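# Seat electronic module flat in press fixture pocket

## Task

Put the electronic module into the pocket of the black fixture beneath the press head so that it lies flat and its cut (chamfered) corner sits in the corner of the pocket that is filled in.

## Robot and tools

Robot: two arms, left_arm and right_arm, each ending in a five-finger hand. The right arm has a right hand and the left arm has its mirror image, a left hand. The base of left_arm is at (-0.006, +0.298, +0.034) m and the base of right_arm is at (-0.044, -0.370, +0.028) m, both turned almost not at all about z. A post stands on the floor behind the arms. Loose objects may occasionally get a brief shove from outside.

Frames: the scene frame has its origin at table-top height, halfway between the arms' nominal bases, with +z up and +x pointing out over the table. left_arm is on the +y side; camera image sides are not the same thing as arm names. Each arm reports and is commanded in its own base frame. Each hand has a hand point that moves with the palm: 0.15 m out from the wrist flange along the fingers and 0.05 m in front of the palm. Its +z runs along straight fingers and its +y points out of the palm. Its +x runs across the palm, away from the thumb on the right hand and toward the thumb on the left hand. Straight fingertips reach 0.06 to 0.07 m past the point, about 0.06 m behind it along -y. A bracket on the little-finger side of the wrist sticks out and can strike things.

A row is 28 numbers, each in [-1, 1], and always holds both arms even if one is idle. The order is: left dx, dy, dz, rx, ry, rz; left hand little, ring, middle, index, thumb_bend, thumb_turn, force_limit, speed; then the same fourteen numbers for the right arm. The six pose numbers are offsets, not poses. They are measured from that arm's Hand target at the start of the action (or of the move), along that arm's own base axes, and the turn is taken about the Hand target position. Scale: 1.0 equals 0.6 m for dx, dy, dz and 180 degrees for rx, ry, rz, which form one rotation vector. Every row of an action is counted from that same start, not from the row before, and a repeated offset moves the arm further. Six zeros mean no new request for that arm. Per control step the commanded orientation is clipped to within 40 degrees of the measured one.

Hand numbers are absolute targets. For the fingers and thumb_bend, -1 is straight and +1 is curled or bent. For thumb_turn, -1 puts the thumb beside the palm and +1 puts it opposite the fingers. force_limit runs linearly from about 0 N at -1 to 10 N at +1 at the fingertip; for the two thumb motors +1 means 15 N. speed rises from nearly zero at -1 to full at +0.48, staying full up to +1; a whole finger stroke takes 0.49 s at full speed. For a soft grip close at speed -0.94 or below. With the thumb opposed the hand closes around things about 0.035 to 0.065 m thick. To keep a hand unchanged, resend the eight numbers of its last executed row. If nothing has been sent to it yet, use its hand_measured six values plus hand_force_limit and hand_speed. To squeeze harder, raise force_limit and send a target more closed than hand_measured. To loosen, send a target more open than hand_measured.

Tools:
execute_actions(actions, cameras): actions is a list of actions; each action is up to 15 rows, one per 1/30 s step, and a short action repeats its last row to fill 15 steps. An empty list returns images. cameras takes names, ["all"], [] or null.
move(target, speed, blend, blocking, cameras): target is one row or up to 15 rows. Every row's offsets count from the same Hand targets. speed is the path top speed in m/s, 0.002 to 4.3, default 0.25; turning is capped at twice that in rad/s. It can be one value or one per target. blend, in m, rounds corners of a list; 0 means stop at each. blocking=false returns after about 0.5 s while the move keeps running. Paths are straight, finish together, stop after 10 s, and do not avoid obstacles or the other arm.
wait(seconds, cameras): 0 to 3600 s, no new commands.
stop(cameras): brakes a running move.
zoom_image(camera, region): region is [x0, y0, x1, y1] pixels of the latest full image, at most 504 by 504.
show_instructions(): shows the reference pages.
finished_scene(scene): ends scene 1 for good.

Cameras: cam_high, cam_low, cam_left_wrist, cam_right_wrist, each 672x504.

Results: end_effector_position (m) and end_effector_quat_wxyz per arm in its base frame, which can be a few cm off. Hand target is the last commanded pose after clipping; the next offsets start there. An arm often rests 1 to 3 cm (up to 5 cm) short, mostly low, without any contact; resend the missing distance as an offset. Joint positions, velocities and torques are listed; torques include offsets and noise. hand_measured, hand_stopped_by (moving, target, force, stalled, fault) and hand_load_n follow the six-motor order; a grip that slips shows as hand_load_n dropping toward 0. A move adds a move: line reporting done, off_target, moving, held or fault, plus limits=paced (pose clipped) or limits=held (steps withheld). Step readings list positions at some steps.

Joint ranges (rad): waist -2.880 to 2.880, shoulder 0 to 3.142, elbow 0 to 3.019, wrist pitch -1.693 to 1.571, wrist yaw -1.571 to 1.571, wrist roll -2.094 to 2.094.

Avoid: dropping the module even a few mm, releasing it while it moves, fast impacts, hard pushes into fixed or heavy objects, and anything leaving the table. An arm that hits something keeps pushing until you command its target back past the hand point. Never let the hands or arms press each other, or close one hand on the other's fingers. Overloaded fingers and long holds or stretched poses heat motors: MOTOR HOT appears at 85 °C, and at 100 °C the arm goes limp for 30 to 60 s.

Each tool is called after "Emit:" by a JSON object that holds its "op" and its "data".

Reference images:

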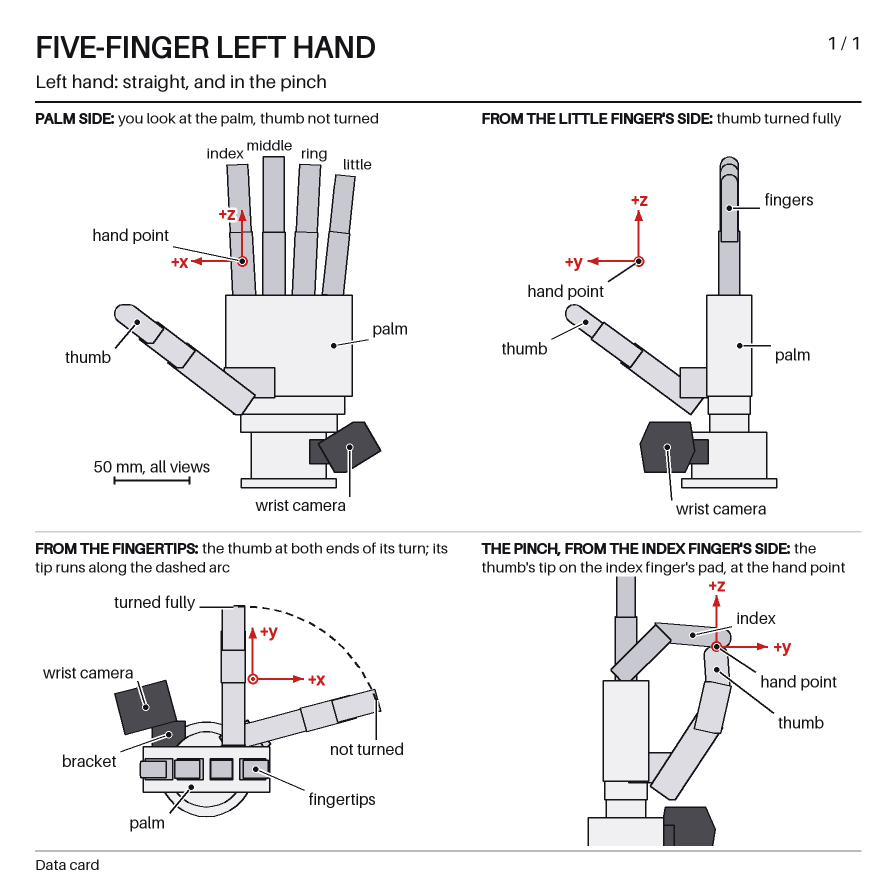

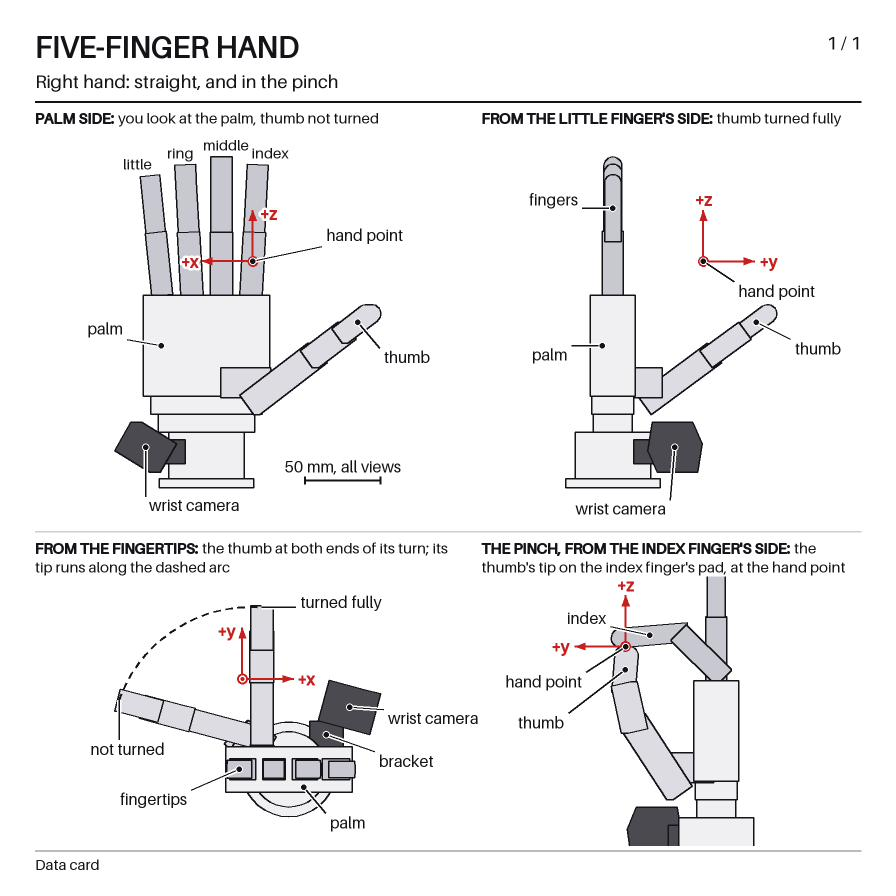

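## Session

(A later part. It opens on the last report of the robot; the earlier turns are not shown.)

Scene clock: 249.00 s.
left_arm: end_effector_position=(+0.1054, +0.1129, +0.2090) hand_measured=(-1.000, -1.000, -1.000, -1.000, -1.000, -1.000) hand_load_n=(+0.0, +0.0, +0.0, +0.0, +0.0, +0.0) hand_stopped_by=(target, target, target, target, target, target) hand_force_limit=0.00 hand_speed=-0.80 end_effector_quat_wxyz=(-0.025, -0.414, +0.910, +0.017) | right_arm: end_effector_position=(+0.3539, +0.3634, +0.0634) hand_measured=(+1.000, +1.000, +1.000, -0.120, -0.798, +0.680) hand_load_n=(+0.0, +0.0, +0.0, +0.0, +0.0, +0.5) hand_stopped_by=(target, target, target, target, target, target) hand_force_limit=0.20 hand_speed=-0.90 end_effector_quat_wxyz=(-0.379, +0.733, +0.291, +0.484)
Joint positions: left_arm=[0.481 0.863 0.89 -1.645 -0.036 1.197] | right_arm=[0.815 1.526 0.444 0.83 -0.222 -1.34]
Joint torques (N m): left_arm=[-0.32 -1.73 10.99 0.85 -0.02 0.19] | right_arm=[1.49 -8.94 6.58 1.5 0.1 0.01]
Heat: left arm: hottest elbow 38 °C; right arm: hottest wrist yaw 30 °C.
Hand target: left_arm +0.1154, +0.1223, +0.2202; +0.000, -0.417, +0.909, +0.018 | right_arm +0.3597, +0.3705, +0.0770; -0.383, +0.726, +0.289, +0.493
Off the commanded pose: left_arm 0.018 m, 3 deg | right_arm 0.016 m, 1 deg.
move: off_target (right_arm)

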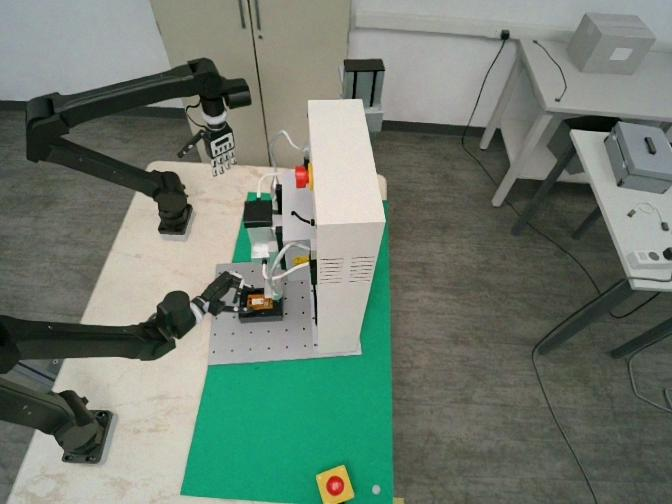

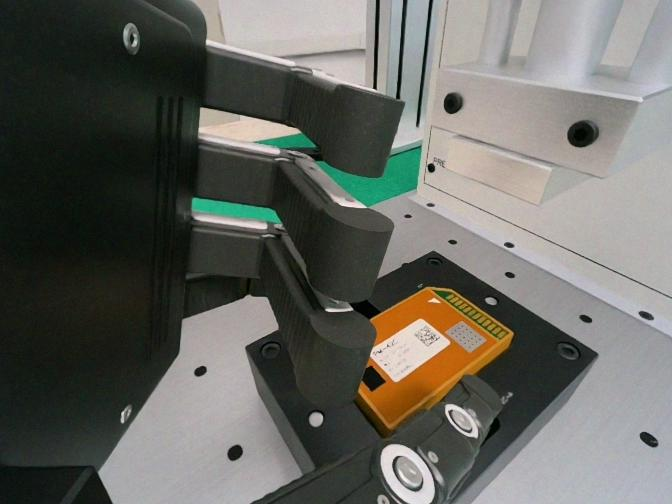

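Emit:
{"op": "move", "data": {"target": [0,0,0,0,0,0,-1,-1,-1,-1,-1,-1,0,-0.8, -0.05,-0.03,0.05,0,0,0,1,1,1,-0.12,-0.8,0.68,0.2,-0.9], "speed": 0.1, "cameras": ["cam_high","cam_low","cam_right_wrist"]}}

Emit:
{"op": "zoom_image", "data": {"camera": "cam_high", "region": [236, 284, 286, 324]}}

Emit:
{"op": "zoom_image", "data": {"camera": "cam_low", "region": [282, 252, 318, 282]}}

Scene clock: 250.47 s.
left_arm: end_effector_position=(+0.1054, +0.1129, +0.2090) hand_measured=(-1.000, -1.000, -1.000, -1.000, -1.000, -1.000) hand_load_n=(+0.0, +0.0, +0.0, +0.0, +0.0, +0.0) hand_stopped_by=(target, target, target, target, target, target) hand_force_limit=0.00 hand_speed=-0.80 end_effector_quat_wxyz=(-0.025, -0.414, +0.910, +0.017) | right_arm: end_effector_position=(+0.3383, +0.3507, +0.1088) hand_measured=(+1.000, +1.000, +1.000, -0.120, -0.798, +0.680) hand_load_n=(+0.0, +0.0, +0.0, +0.0, +0.0, +0.5) hand_stopped_by=(target, target, target, target, target, target) hand_force_limit=0.20 hand_speed=-0.90 end_effector_quat_wxyz=(-0.380, +0.724, +0.286, +0.499)
Joint positions: left_arm=[0.481 0.863 0.89 -1.645 -0.036 1.197] | right_arm=[0.833 1.326 0.41 0.698 -0.189 -1.339]
Joint torques (N m): left_arm=[-0.32 -1.73 10.99 0.84 -0.02 0.19] | right_arm=[2.49 -7.06 5.56 1.51 0.1 0.06]
Heat: left arm: hottest elbow 38 °C; right arm: hottest wrist yaw 30 °C.
Hand target: left_arm +0.1154, +0.1223, +0.2202; +0.000, -0.417, +0.909, +0.018 | right_arm +0.3297, +0.3525, +0.1070; -0.383, +0.726, +0.289, +0.493
Off the commanded pose: left_arm 0.018 m, 3 deg | right_arm 0.009 m, 1 deg.
move: done

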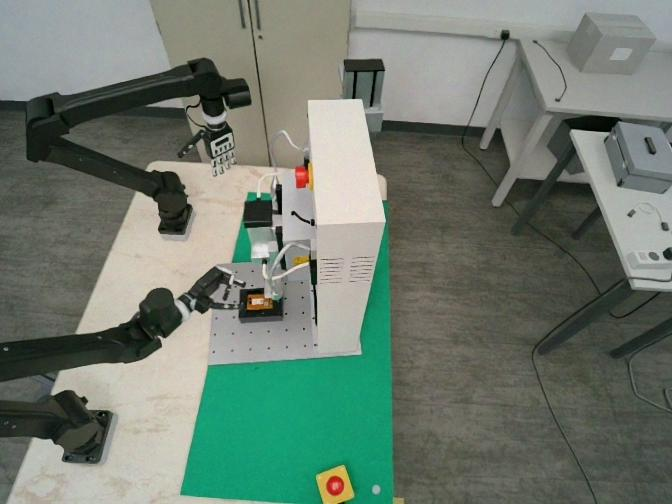

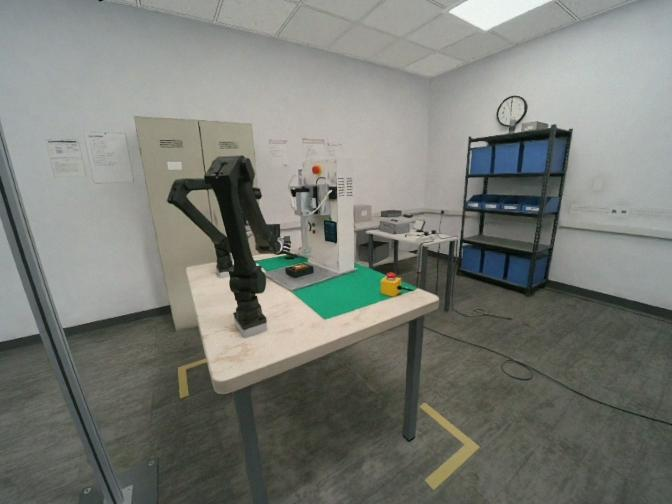

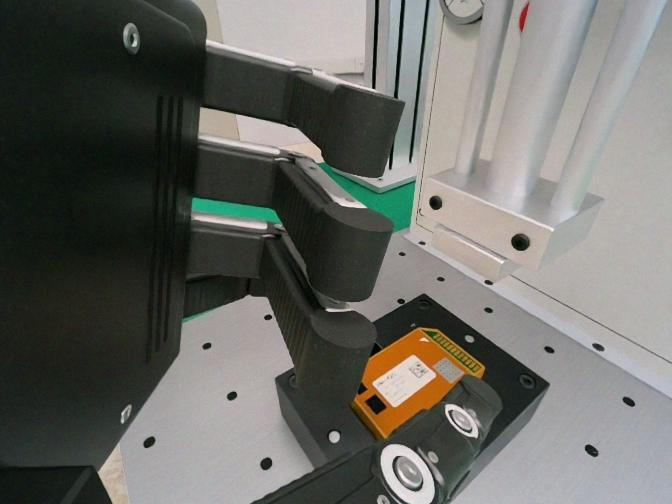

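Scaled by 10.080 from the camera's image (finer frame: 960x720).

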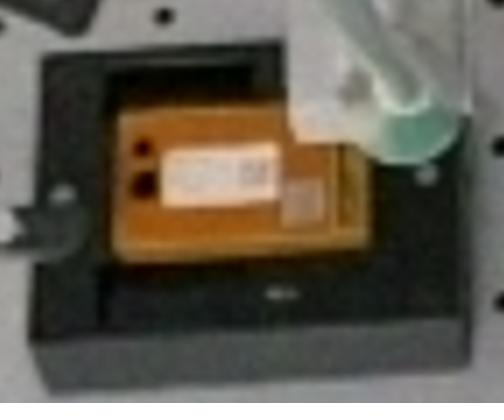

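Scaled by 14.000 from the camera's image (finer frame: 960x720).

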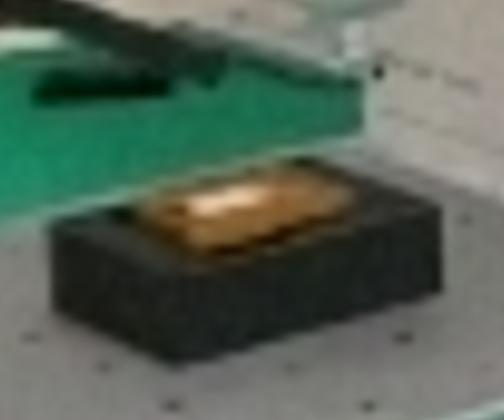

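Emit:
{"op": "zoom_image", "data": {"camera": "cam_high", "region": [242, 286, 278, 313]}}

Emit:
{"op": "zoom_image", "data": {"camera": "cam_high", "region": [238, 286, 262, 304]}}

Emit:
{"op": "zoom_image", "data": {"camera": "cam_high", "region": [238, 300, 262, 318]}}

Emit:
{"op": "zoom_image", "data": {"camera": "cam_right_wrist", "region": [280, 280, 560, 490]}}

Scaled by 14.000 from the camera's image (finer frame: 960x720).

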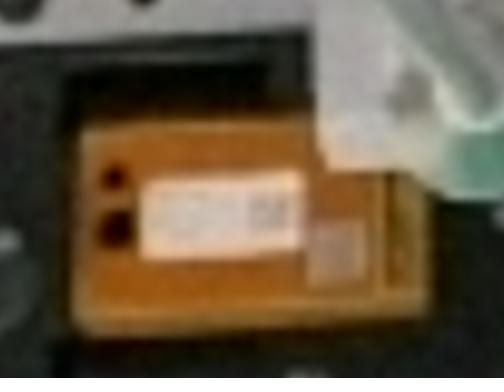

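Scaled by 21.000 from the camera's image (finer frame: 960x720).

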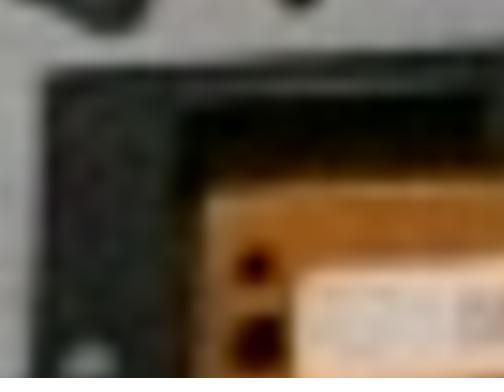

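Scaled by 21.000 from the camera's image (finer frame: 960x720).

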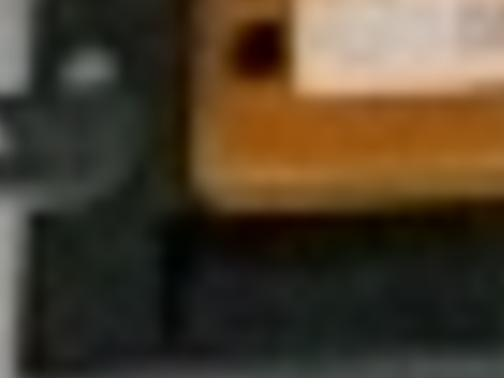

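Scaled by 1.800 from the camera's image (finer frame: 960x720).

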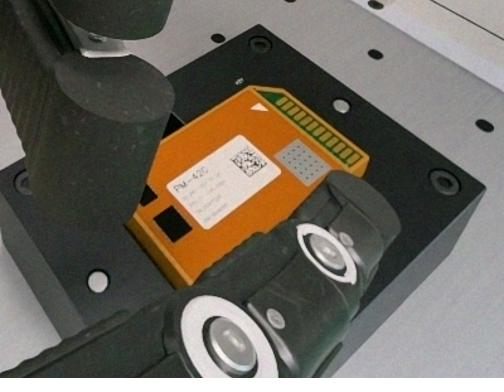

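Emit:
{"op": "move", "data": {"target": [0,0,0,0,0,0,-1,-1,-1,-1,-1,-1,0,-0.8, -0.03,-0.02,0.02,0,0,0,1,1,1,1,-1,-1,0.2,0.2], "speed": 0.1, "cameras": ["cam_high","cam_low","cam_right_wrist"]}}

Emit:
{"op": "zoom_image", "data": {"camera": "cam_high", "region": [232, 282, 288, 326]}}

Scene clock: 252.17 s.
left_arm: end_effector_position=(+0.1054, +0.1129, +0.2090) hand_measured=(-1.000, -1.000, -1.000, -1.000, -1.000, -1.000) hand_load_n=(+0.0, +0.0, +0.0, -0.5, +0.0, +0.0) hand_stopped_by=(target, target, target, target, target, target) hand_force_limit=0.00 hand_speed=-0.80 end_effector_quat_wxyz=(-0.025, -0.414, +0.910, +0.017) | right_arm: end_effector_position=(+0.3201, +0.3388, +0.1217) hand_measured=(+1.000, +1.000, +1.000, +1.000, -1.000, -1.000) hand_load_n=(+0.0, +0.0, +0.0, +0.0, +0.0, +0.0) hand_stopped_by=(target, target, target, target, target, target) hand_force_limit=0.20 hand_speed=0.20 end_effector_quat_wxyz=(-0.380, +0.724, +0.286, +0.500)
Joint positions: left_arm=[0.481 0.863 0.89 -1.645 -0.036 1.197] | right_arm=[0.853 1.214 0.371 0.626 -0.17 -1.334]
Joint torques (N m): left_arm=[-0.26 -1.73 10.99 0.85 -0.02 0.2] | right_arm=[2.49 -5.95 6 1.52 0.11 0.06]
Heat: left arm: hottest elbow 38 °C; right arm: hottest wrist yaw 30 °C.
Hand target: left_arm +0.1154, +0.1223, +0.2202; +0.000, -0.417, +0.909, +0.018 | right_arm +0.3117, +0.3405, +0.1190; -0.383, +0.726, +0.289, +0.493
Off the commanded pose: left_arm 0.018 m, 3 deg | right_arm 0.009 m, 1 deg.
move: done

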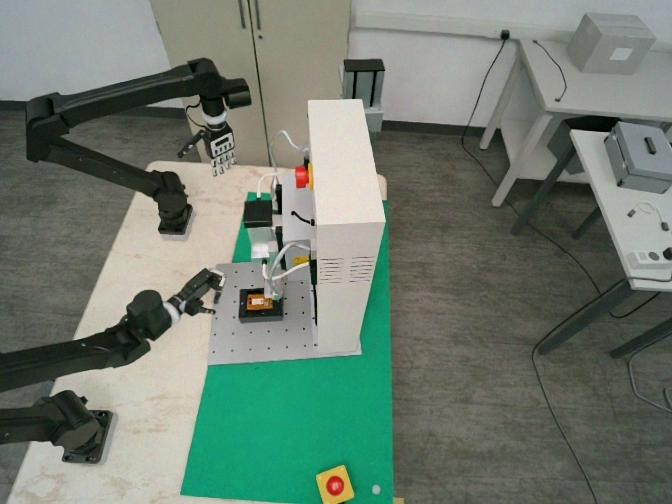

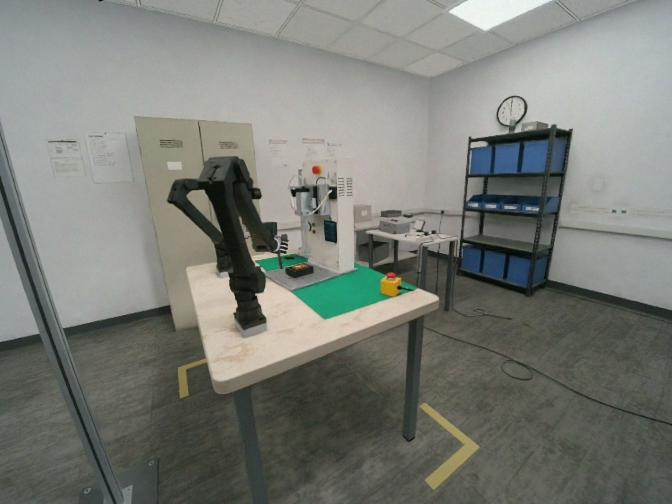

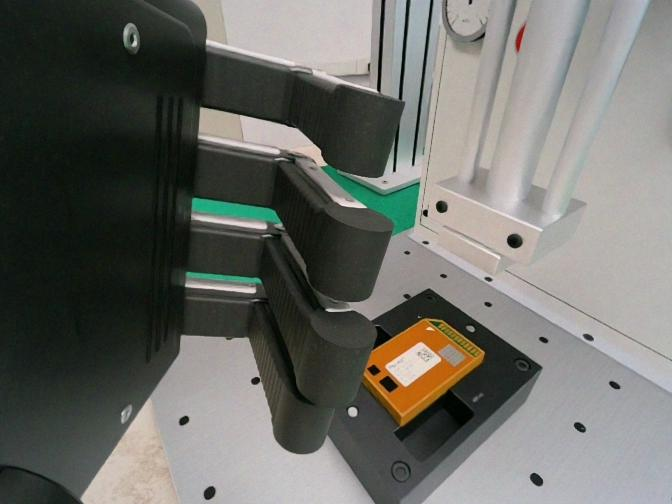

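Scaled by 9.000 from the camera's image (finer frame: 960x720).

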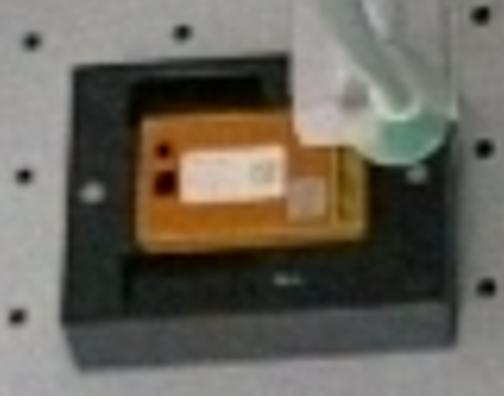

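Emit:
{"op": "zoom_image", "data": {"camera": "cam_right_wrist", "region": [340, 285, 560, 450]}}

Emit:
{"op": "zoom_image", "data": {"camera": "cam_right_wrist", "region": [360, 370, 460, 445]}}

Emit:
{"op": "zoom_image", "data": {"camera": "cam_right_wrist", "region": [440, 330, 510, 382]}}

Emit:
{"op": "zoom_image", "data": {"camera": "cam_low", "region": [284, 256, 318, 281]}}

Scaled by 2.291 from the camera's image (finer frame: 960x720).

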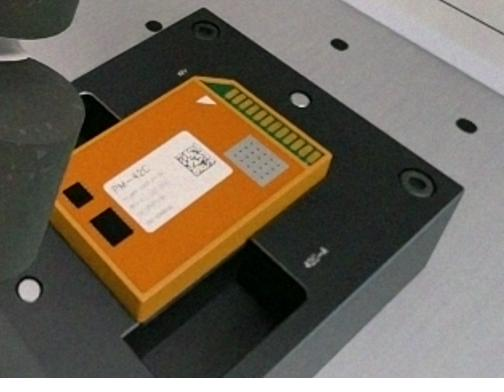

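Scaled by 5.040 from the camera's image (finer frame: 960x720).

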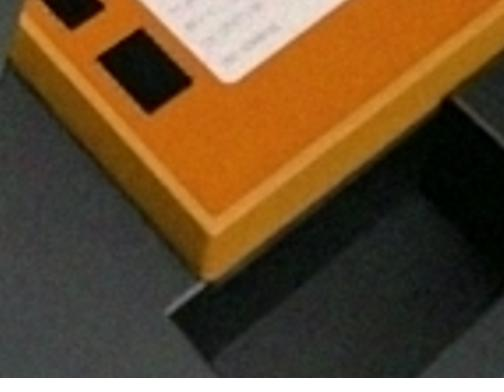

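Scaled by 7.200 from the camera's image (finer frame: 960x720).

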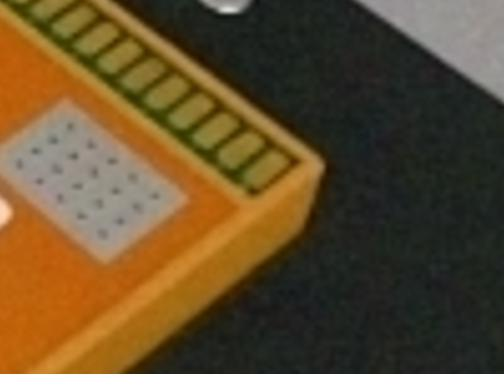

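Scaled by 14.824 from the camera's image (finer frame: 960x720).

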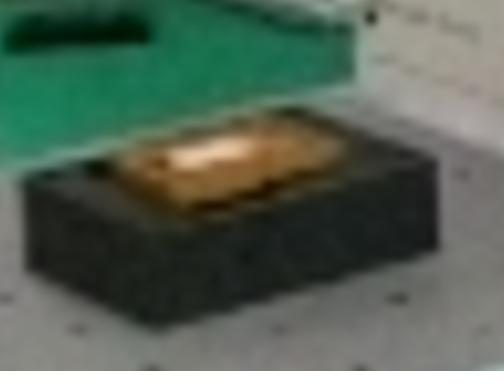

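Emit:
{"op": "zoom_image", "data": {"camera": "cam_right_wrist", "region": [410, 275, 560, 385]}}

Emit:
{"op": "zoom_image", "data": {"camera": "cam_right_wrist", "region": [310, 390, 460, 504]}}

Emit:
{"op": "zoom_image", "data": {"camera": "cam_right_wrist", "region": [360, 290, 450, 360]}}

Scaled by 3.360 from the camera's image (finer frame: 960x720).

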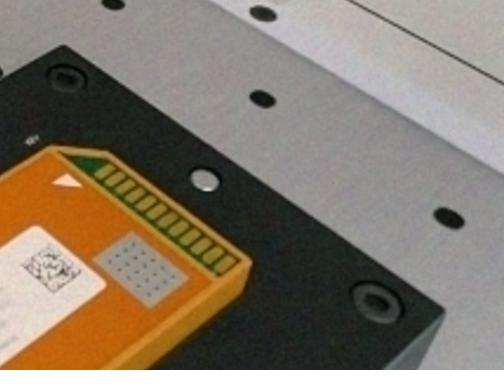

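Scaled by 3.360 from the camera's image (finer frame: 960x720).

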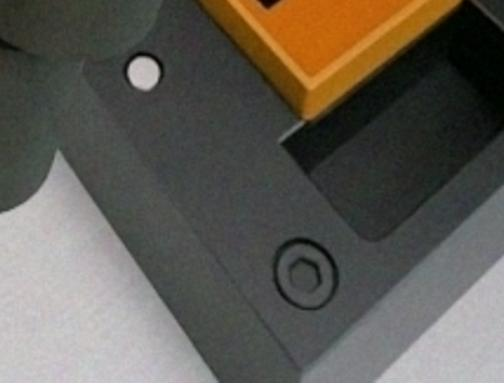

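Scaled by 5.600 from the camera's image (finer frame: 960x720).

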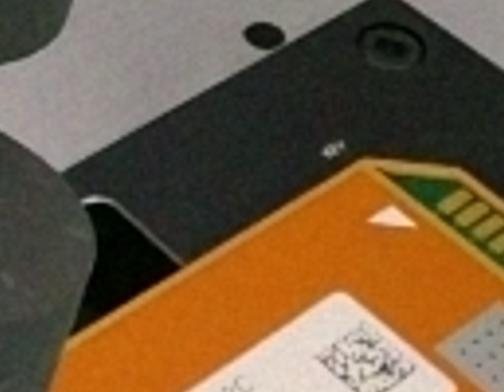

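Emit:
{"op": "zoom_image", "data": {"camera": "cam_right_wrist", "region": [400, 350, 560, 470]}}

Emit:
{"op": "zoom_image", "data": {"camera": "cam_right_wrist", "region": [330, 400, 490, 504]}}

Emit:
{"op": "zoom_image", "data": {"camera": "cam_right_wrist", "region": [385, 405, 425, 435]}}

Emit:
{"op": "zoom_image", "data": {"camera": "cam_right_wrist", "region": [435, 375, 465, 397]}}

Scaled by 3.150 from the camera's image (finer frame: 960x720).

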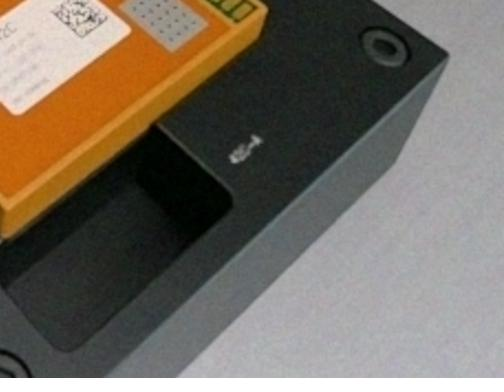

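Scaled by 3.150 from the camera's image (finer frame: 960x720).

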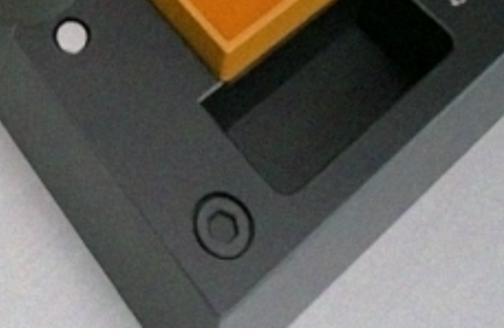

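Scaled by 12.600 from the camera's image (finer frame: 960x720).

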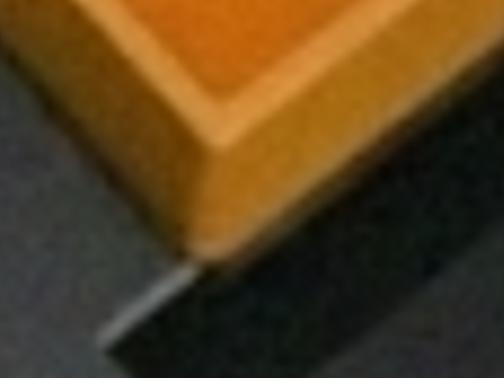

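Scaled by 16.800 from the camera's image (finer frame: 960x720).

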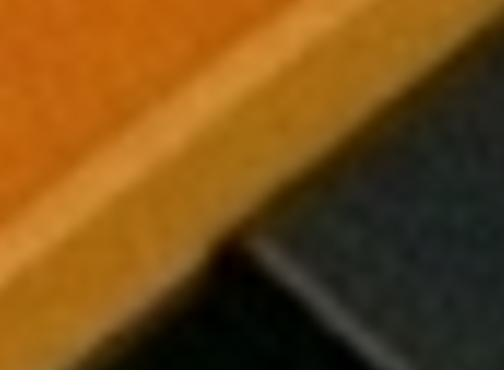

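Emit:
{"op": "zoom_image", "data": {"camera": "cam_right_wrist", "region": [400, 380, 460, 425]}}

Emit:
{"op": "zoom_image", "data": {"camera": "cam_right_wrist", "region": [430, 370, 470, 400]}}

Emit:
{"op": "zoom_image", "data": {"camera": "cam_right_wrist", "region": [470, 345, 500, 367]}}

Scaled by 8.400 from the camera's image (finer frame: 960x720).

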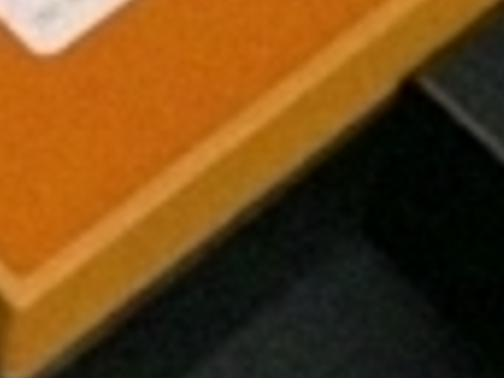

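Scaled by 12.600 from the camera's image (finer frame: 960x720).

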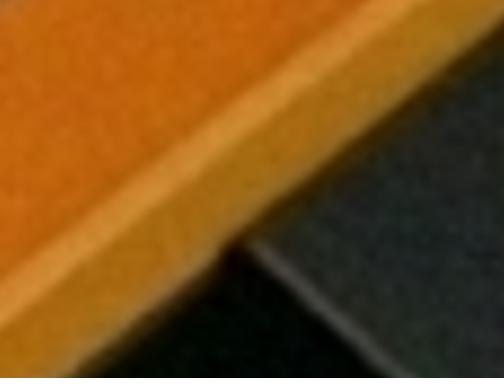

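Scaled by 16.800 from the camera's image (finer frame: 960x720).

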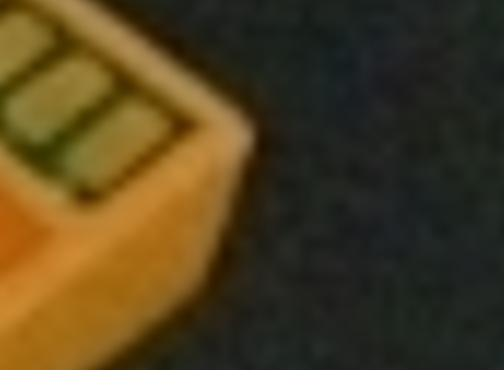

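Emit:
{"op": "move", "data": {"target": [0,0,0,0,0,0,-1,-1,-1,-1,-1,-1,0,-0.8, -0.01,-0.035,-0.05,0,0,0,1,1,1,1,-1,-1,0.2,0.2], "speed": 0.08, "cameras": ["cam_high","cam_right_wrist"]}}

Emit:
{"op": "zoom_image", "data": {"camera": "cam_right_wrist", "region": [360, 220, 620, 415]}}

Scene clock: 258.60 s.
left_arm: end_effector_position=(+0.1054, +0.1129, +0.2090) hand_measured=(-1.000, -1.000, -1.000, -1.000, -1.000, -1.000) hand_load_n=(+0.0, +0.5, +0.0, +0.0, +0.0, +0.0) hand_stopped_by=(target, target, target, target, target, target) hand_force_limit=0.00 hand_speed=-0.80 end_effector_quat_wxyz=(-0.025, -0.414, +0.910, +0.017) | right_arm: end_effector_position=(+0.3017, +0.3238, +0.0891) hand_measured=(+1.000, +1.000, +1.000, +1.000, -1.000, -1.000) hand_load_n=(+0.0, +0.0, +0.0, -0.5, +0.0, +0.0) hand_stopped_by=(target, target, target, target, target, target) hand_force_limit=0.20 hand_speed=0.20 end_effector_quat_wxyz=(-0.382, +0.728, +0.293, +0.488)
Joint positions: left_arm=[0.481 0.863 0.89 -1.645 -0.036 1.197] | right_arm=[0.853 1.257 0.289 0.73 -0.189 -1.334]
Joint torques (N m): left_arm=[-0.26 -1.73 10.99 0.84 -0.02 0.2] | right_arm=[0.73 -4.07 5.35 3.11 -0.21 -0.01]
Heat: left arm: hottest elbow 38 °C; right arm: hottest wrist yaw 30 °C.
Hand target: left_arm +0.1154, +0.1223, +0.2202; +0.000, -0.417, +0.909, +0.018 | right_arm +0.3057, +0.3195, +0.0890; -0.383, +0.726, +0.289, +0.493
Off the commanded pose: left_arm 0.018 m, 3 deg | right_arm 0.006 m, 1 deg.
move: done

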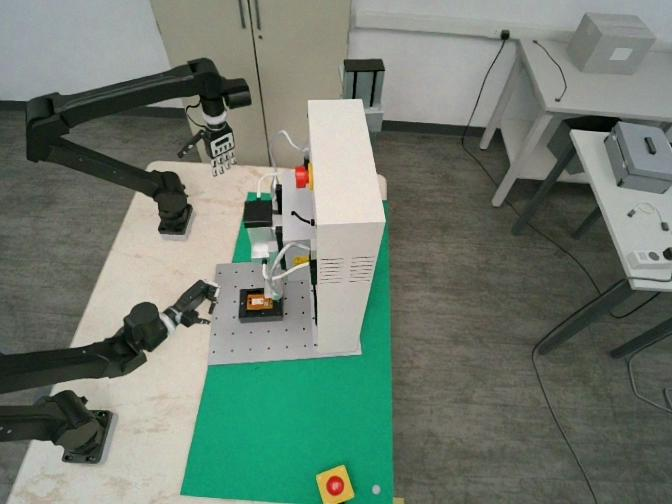

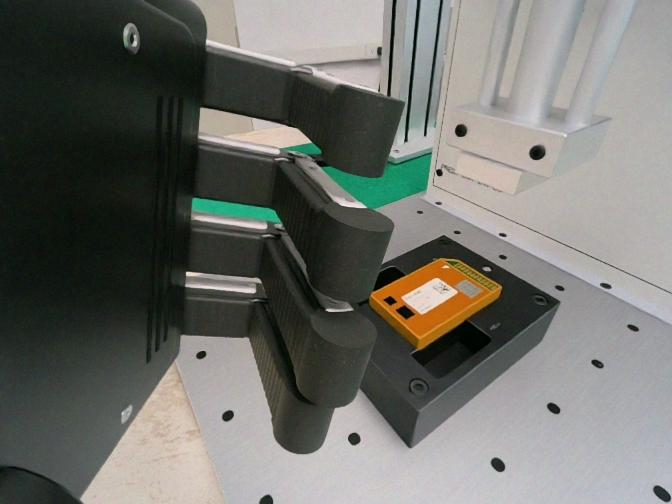

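Scaled by 1.938 from the camera's image (finer frame: 960x720).

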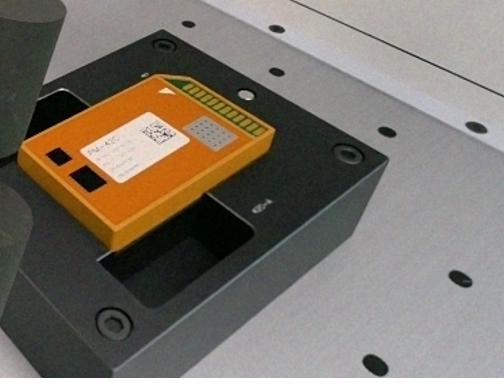

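Emit:
{"op": "zoom_image", "data": {"camera": "cam_right_wrist", "region": [365, 285, 455, 355]}}

Emit:
{"op": "zoom_image", "data": {"camera": "cam_right_wrist", "region": [430, 280, 510, 340]}}

Emit:
{"op": "zoom_image", "data": {"camera": "cam_right_wrist", "region": [395, 325, 435, 355]}}

Emit:
{"op": "zoom_image", "data": {"camera": "cam_right_wrist", "region": [455, 305, 485, 327]}}

Scaled by 5.600 from the camera's image (finer frame: 960x720).

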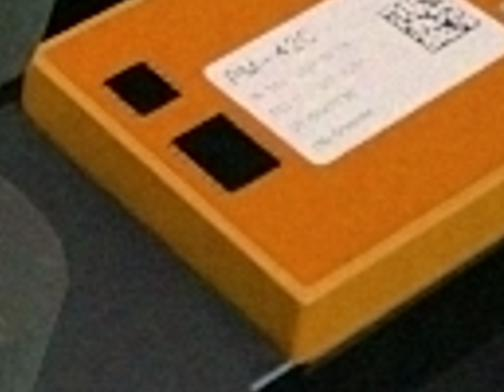

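Scaled by 6.300 from the camera's image (finer frame: 960x720).

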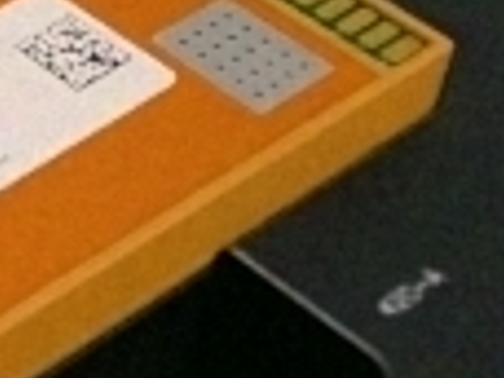

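Scaled by 12.600 from the camera's image (finer frame: 960x720).

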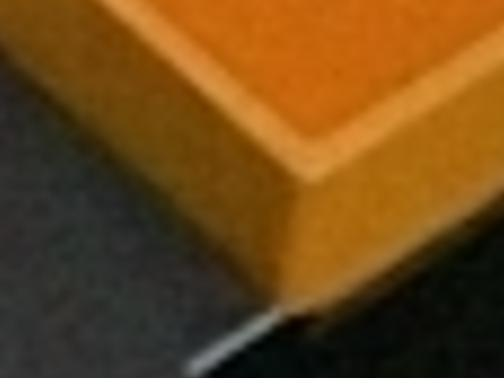

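Scaled by 16.800 from the camera's image (finer frame: 960x720).

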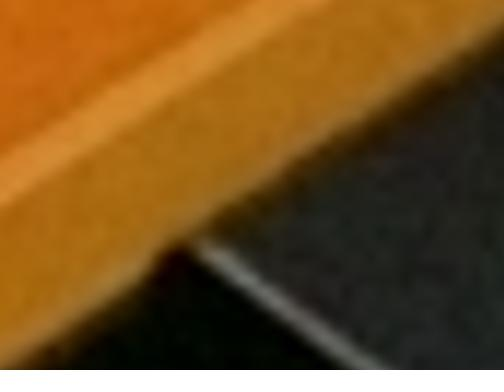

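Emit:
{"op": "finished_scene", "data": {}}

The scene is finished: the task was done.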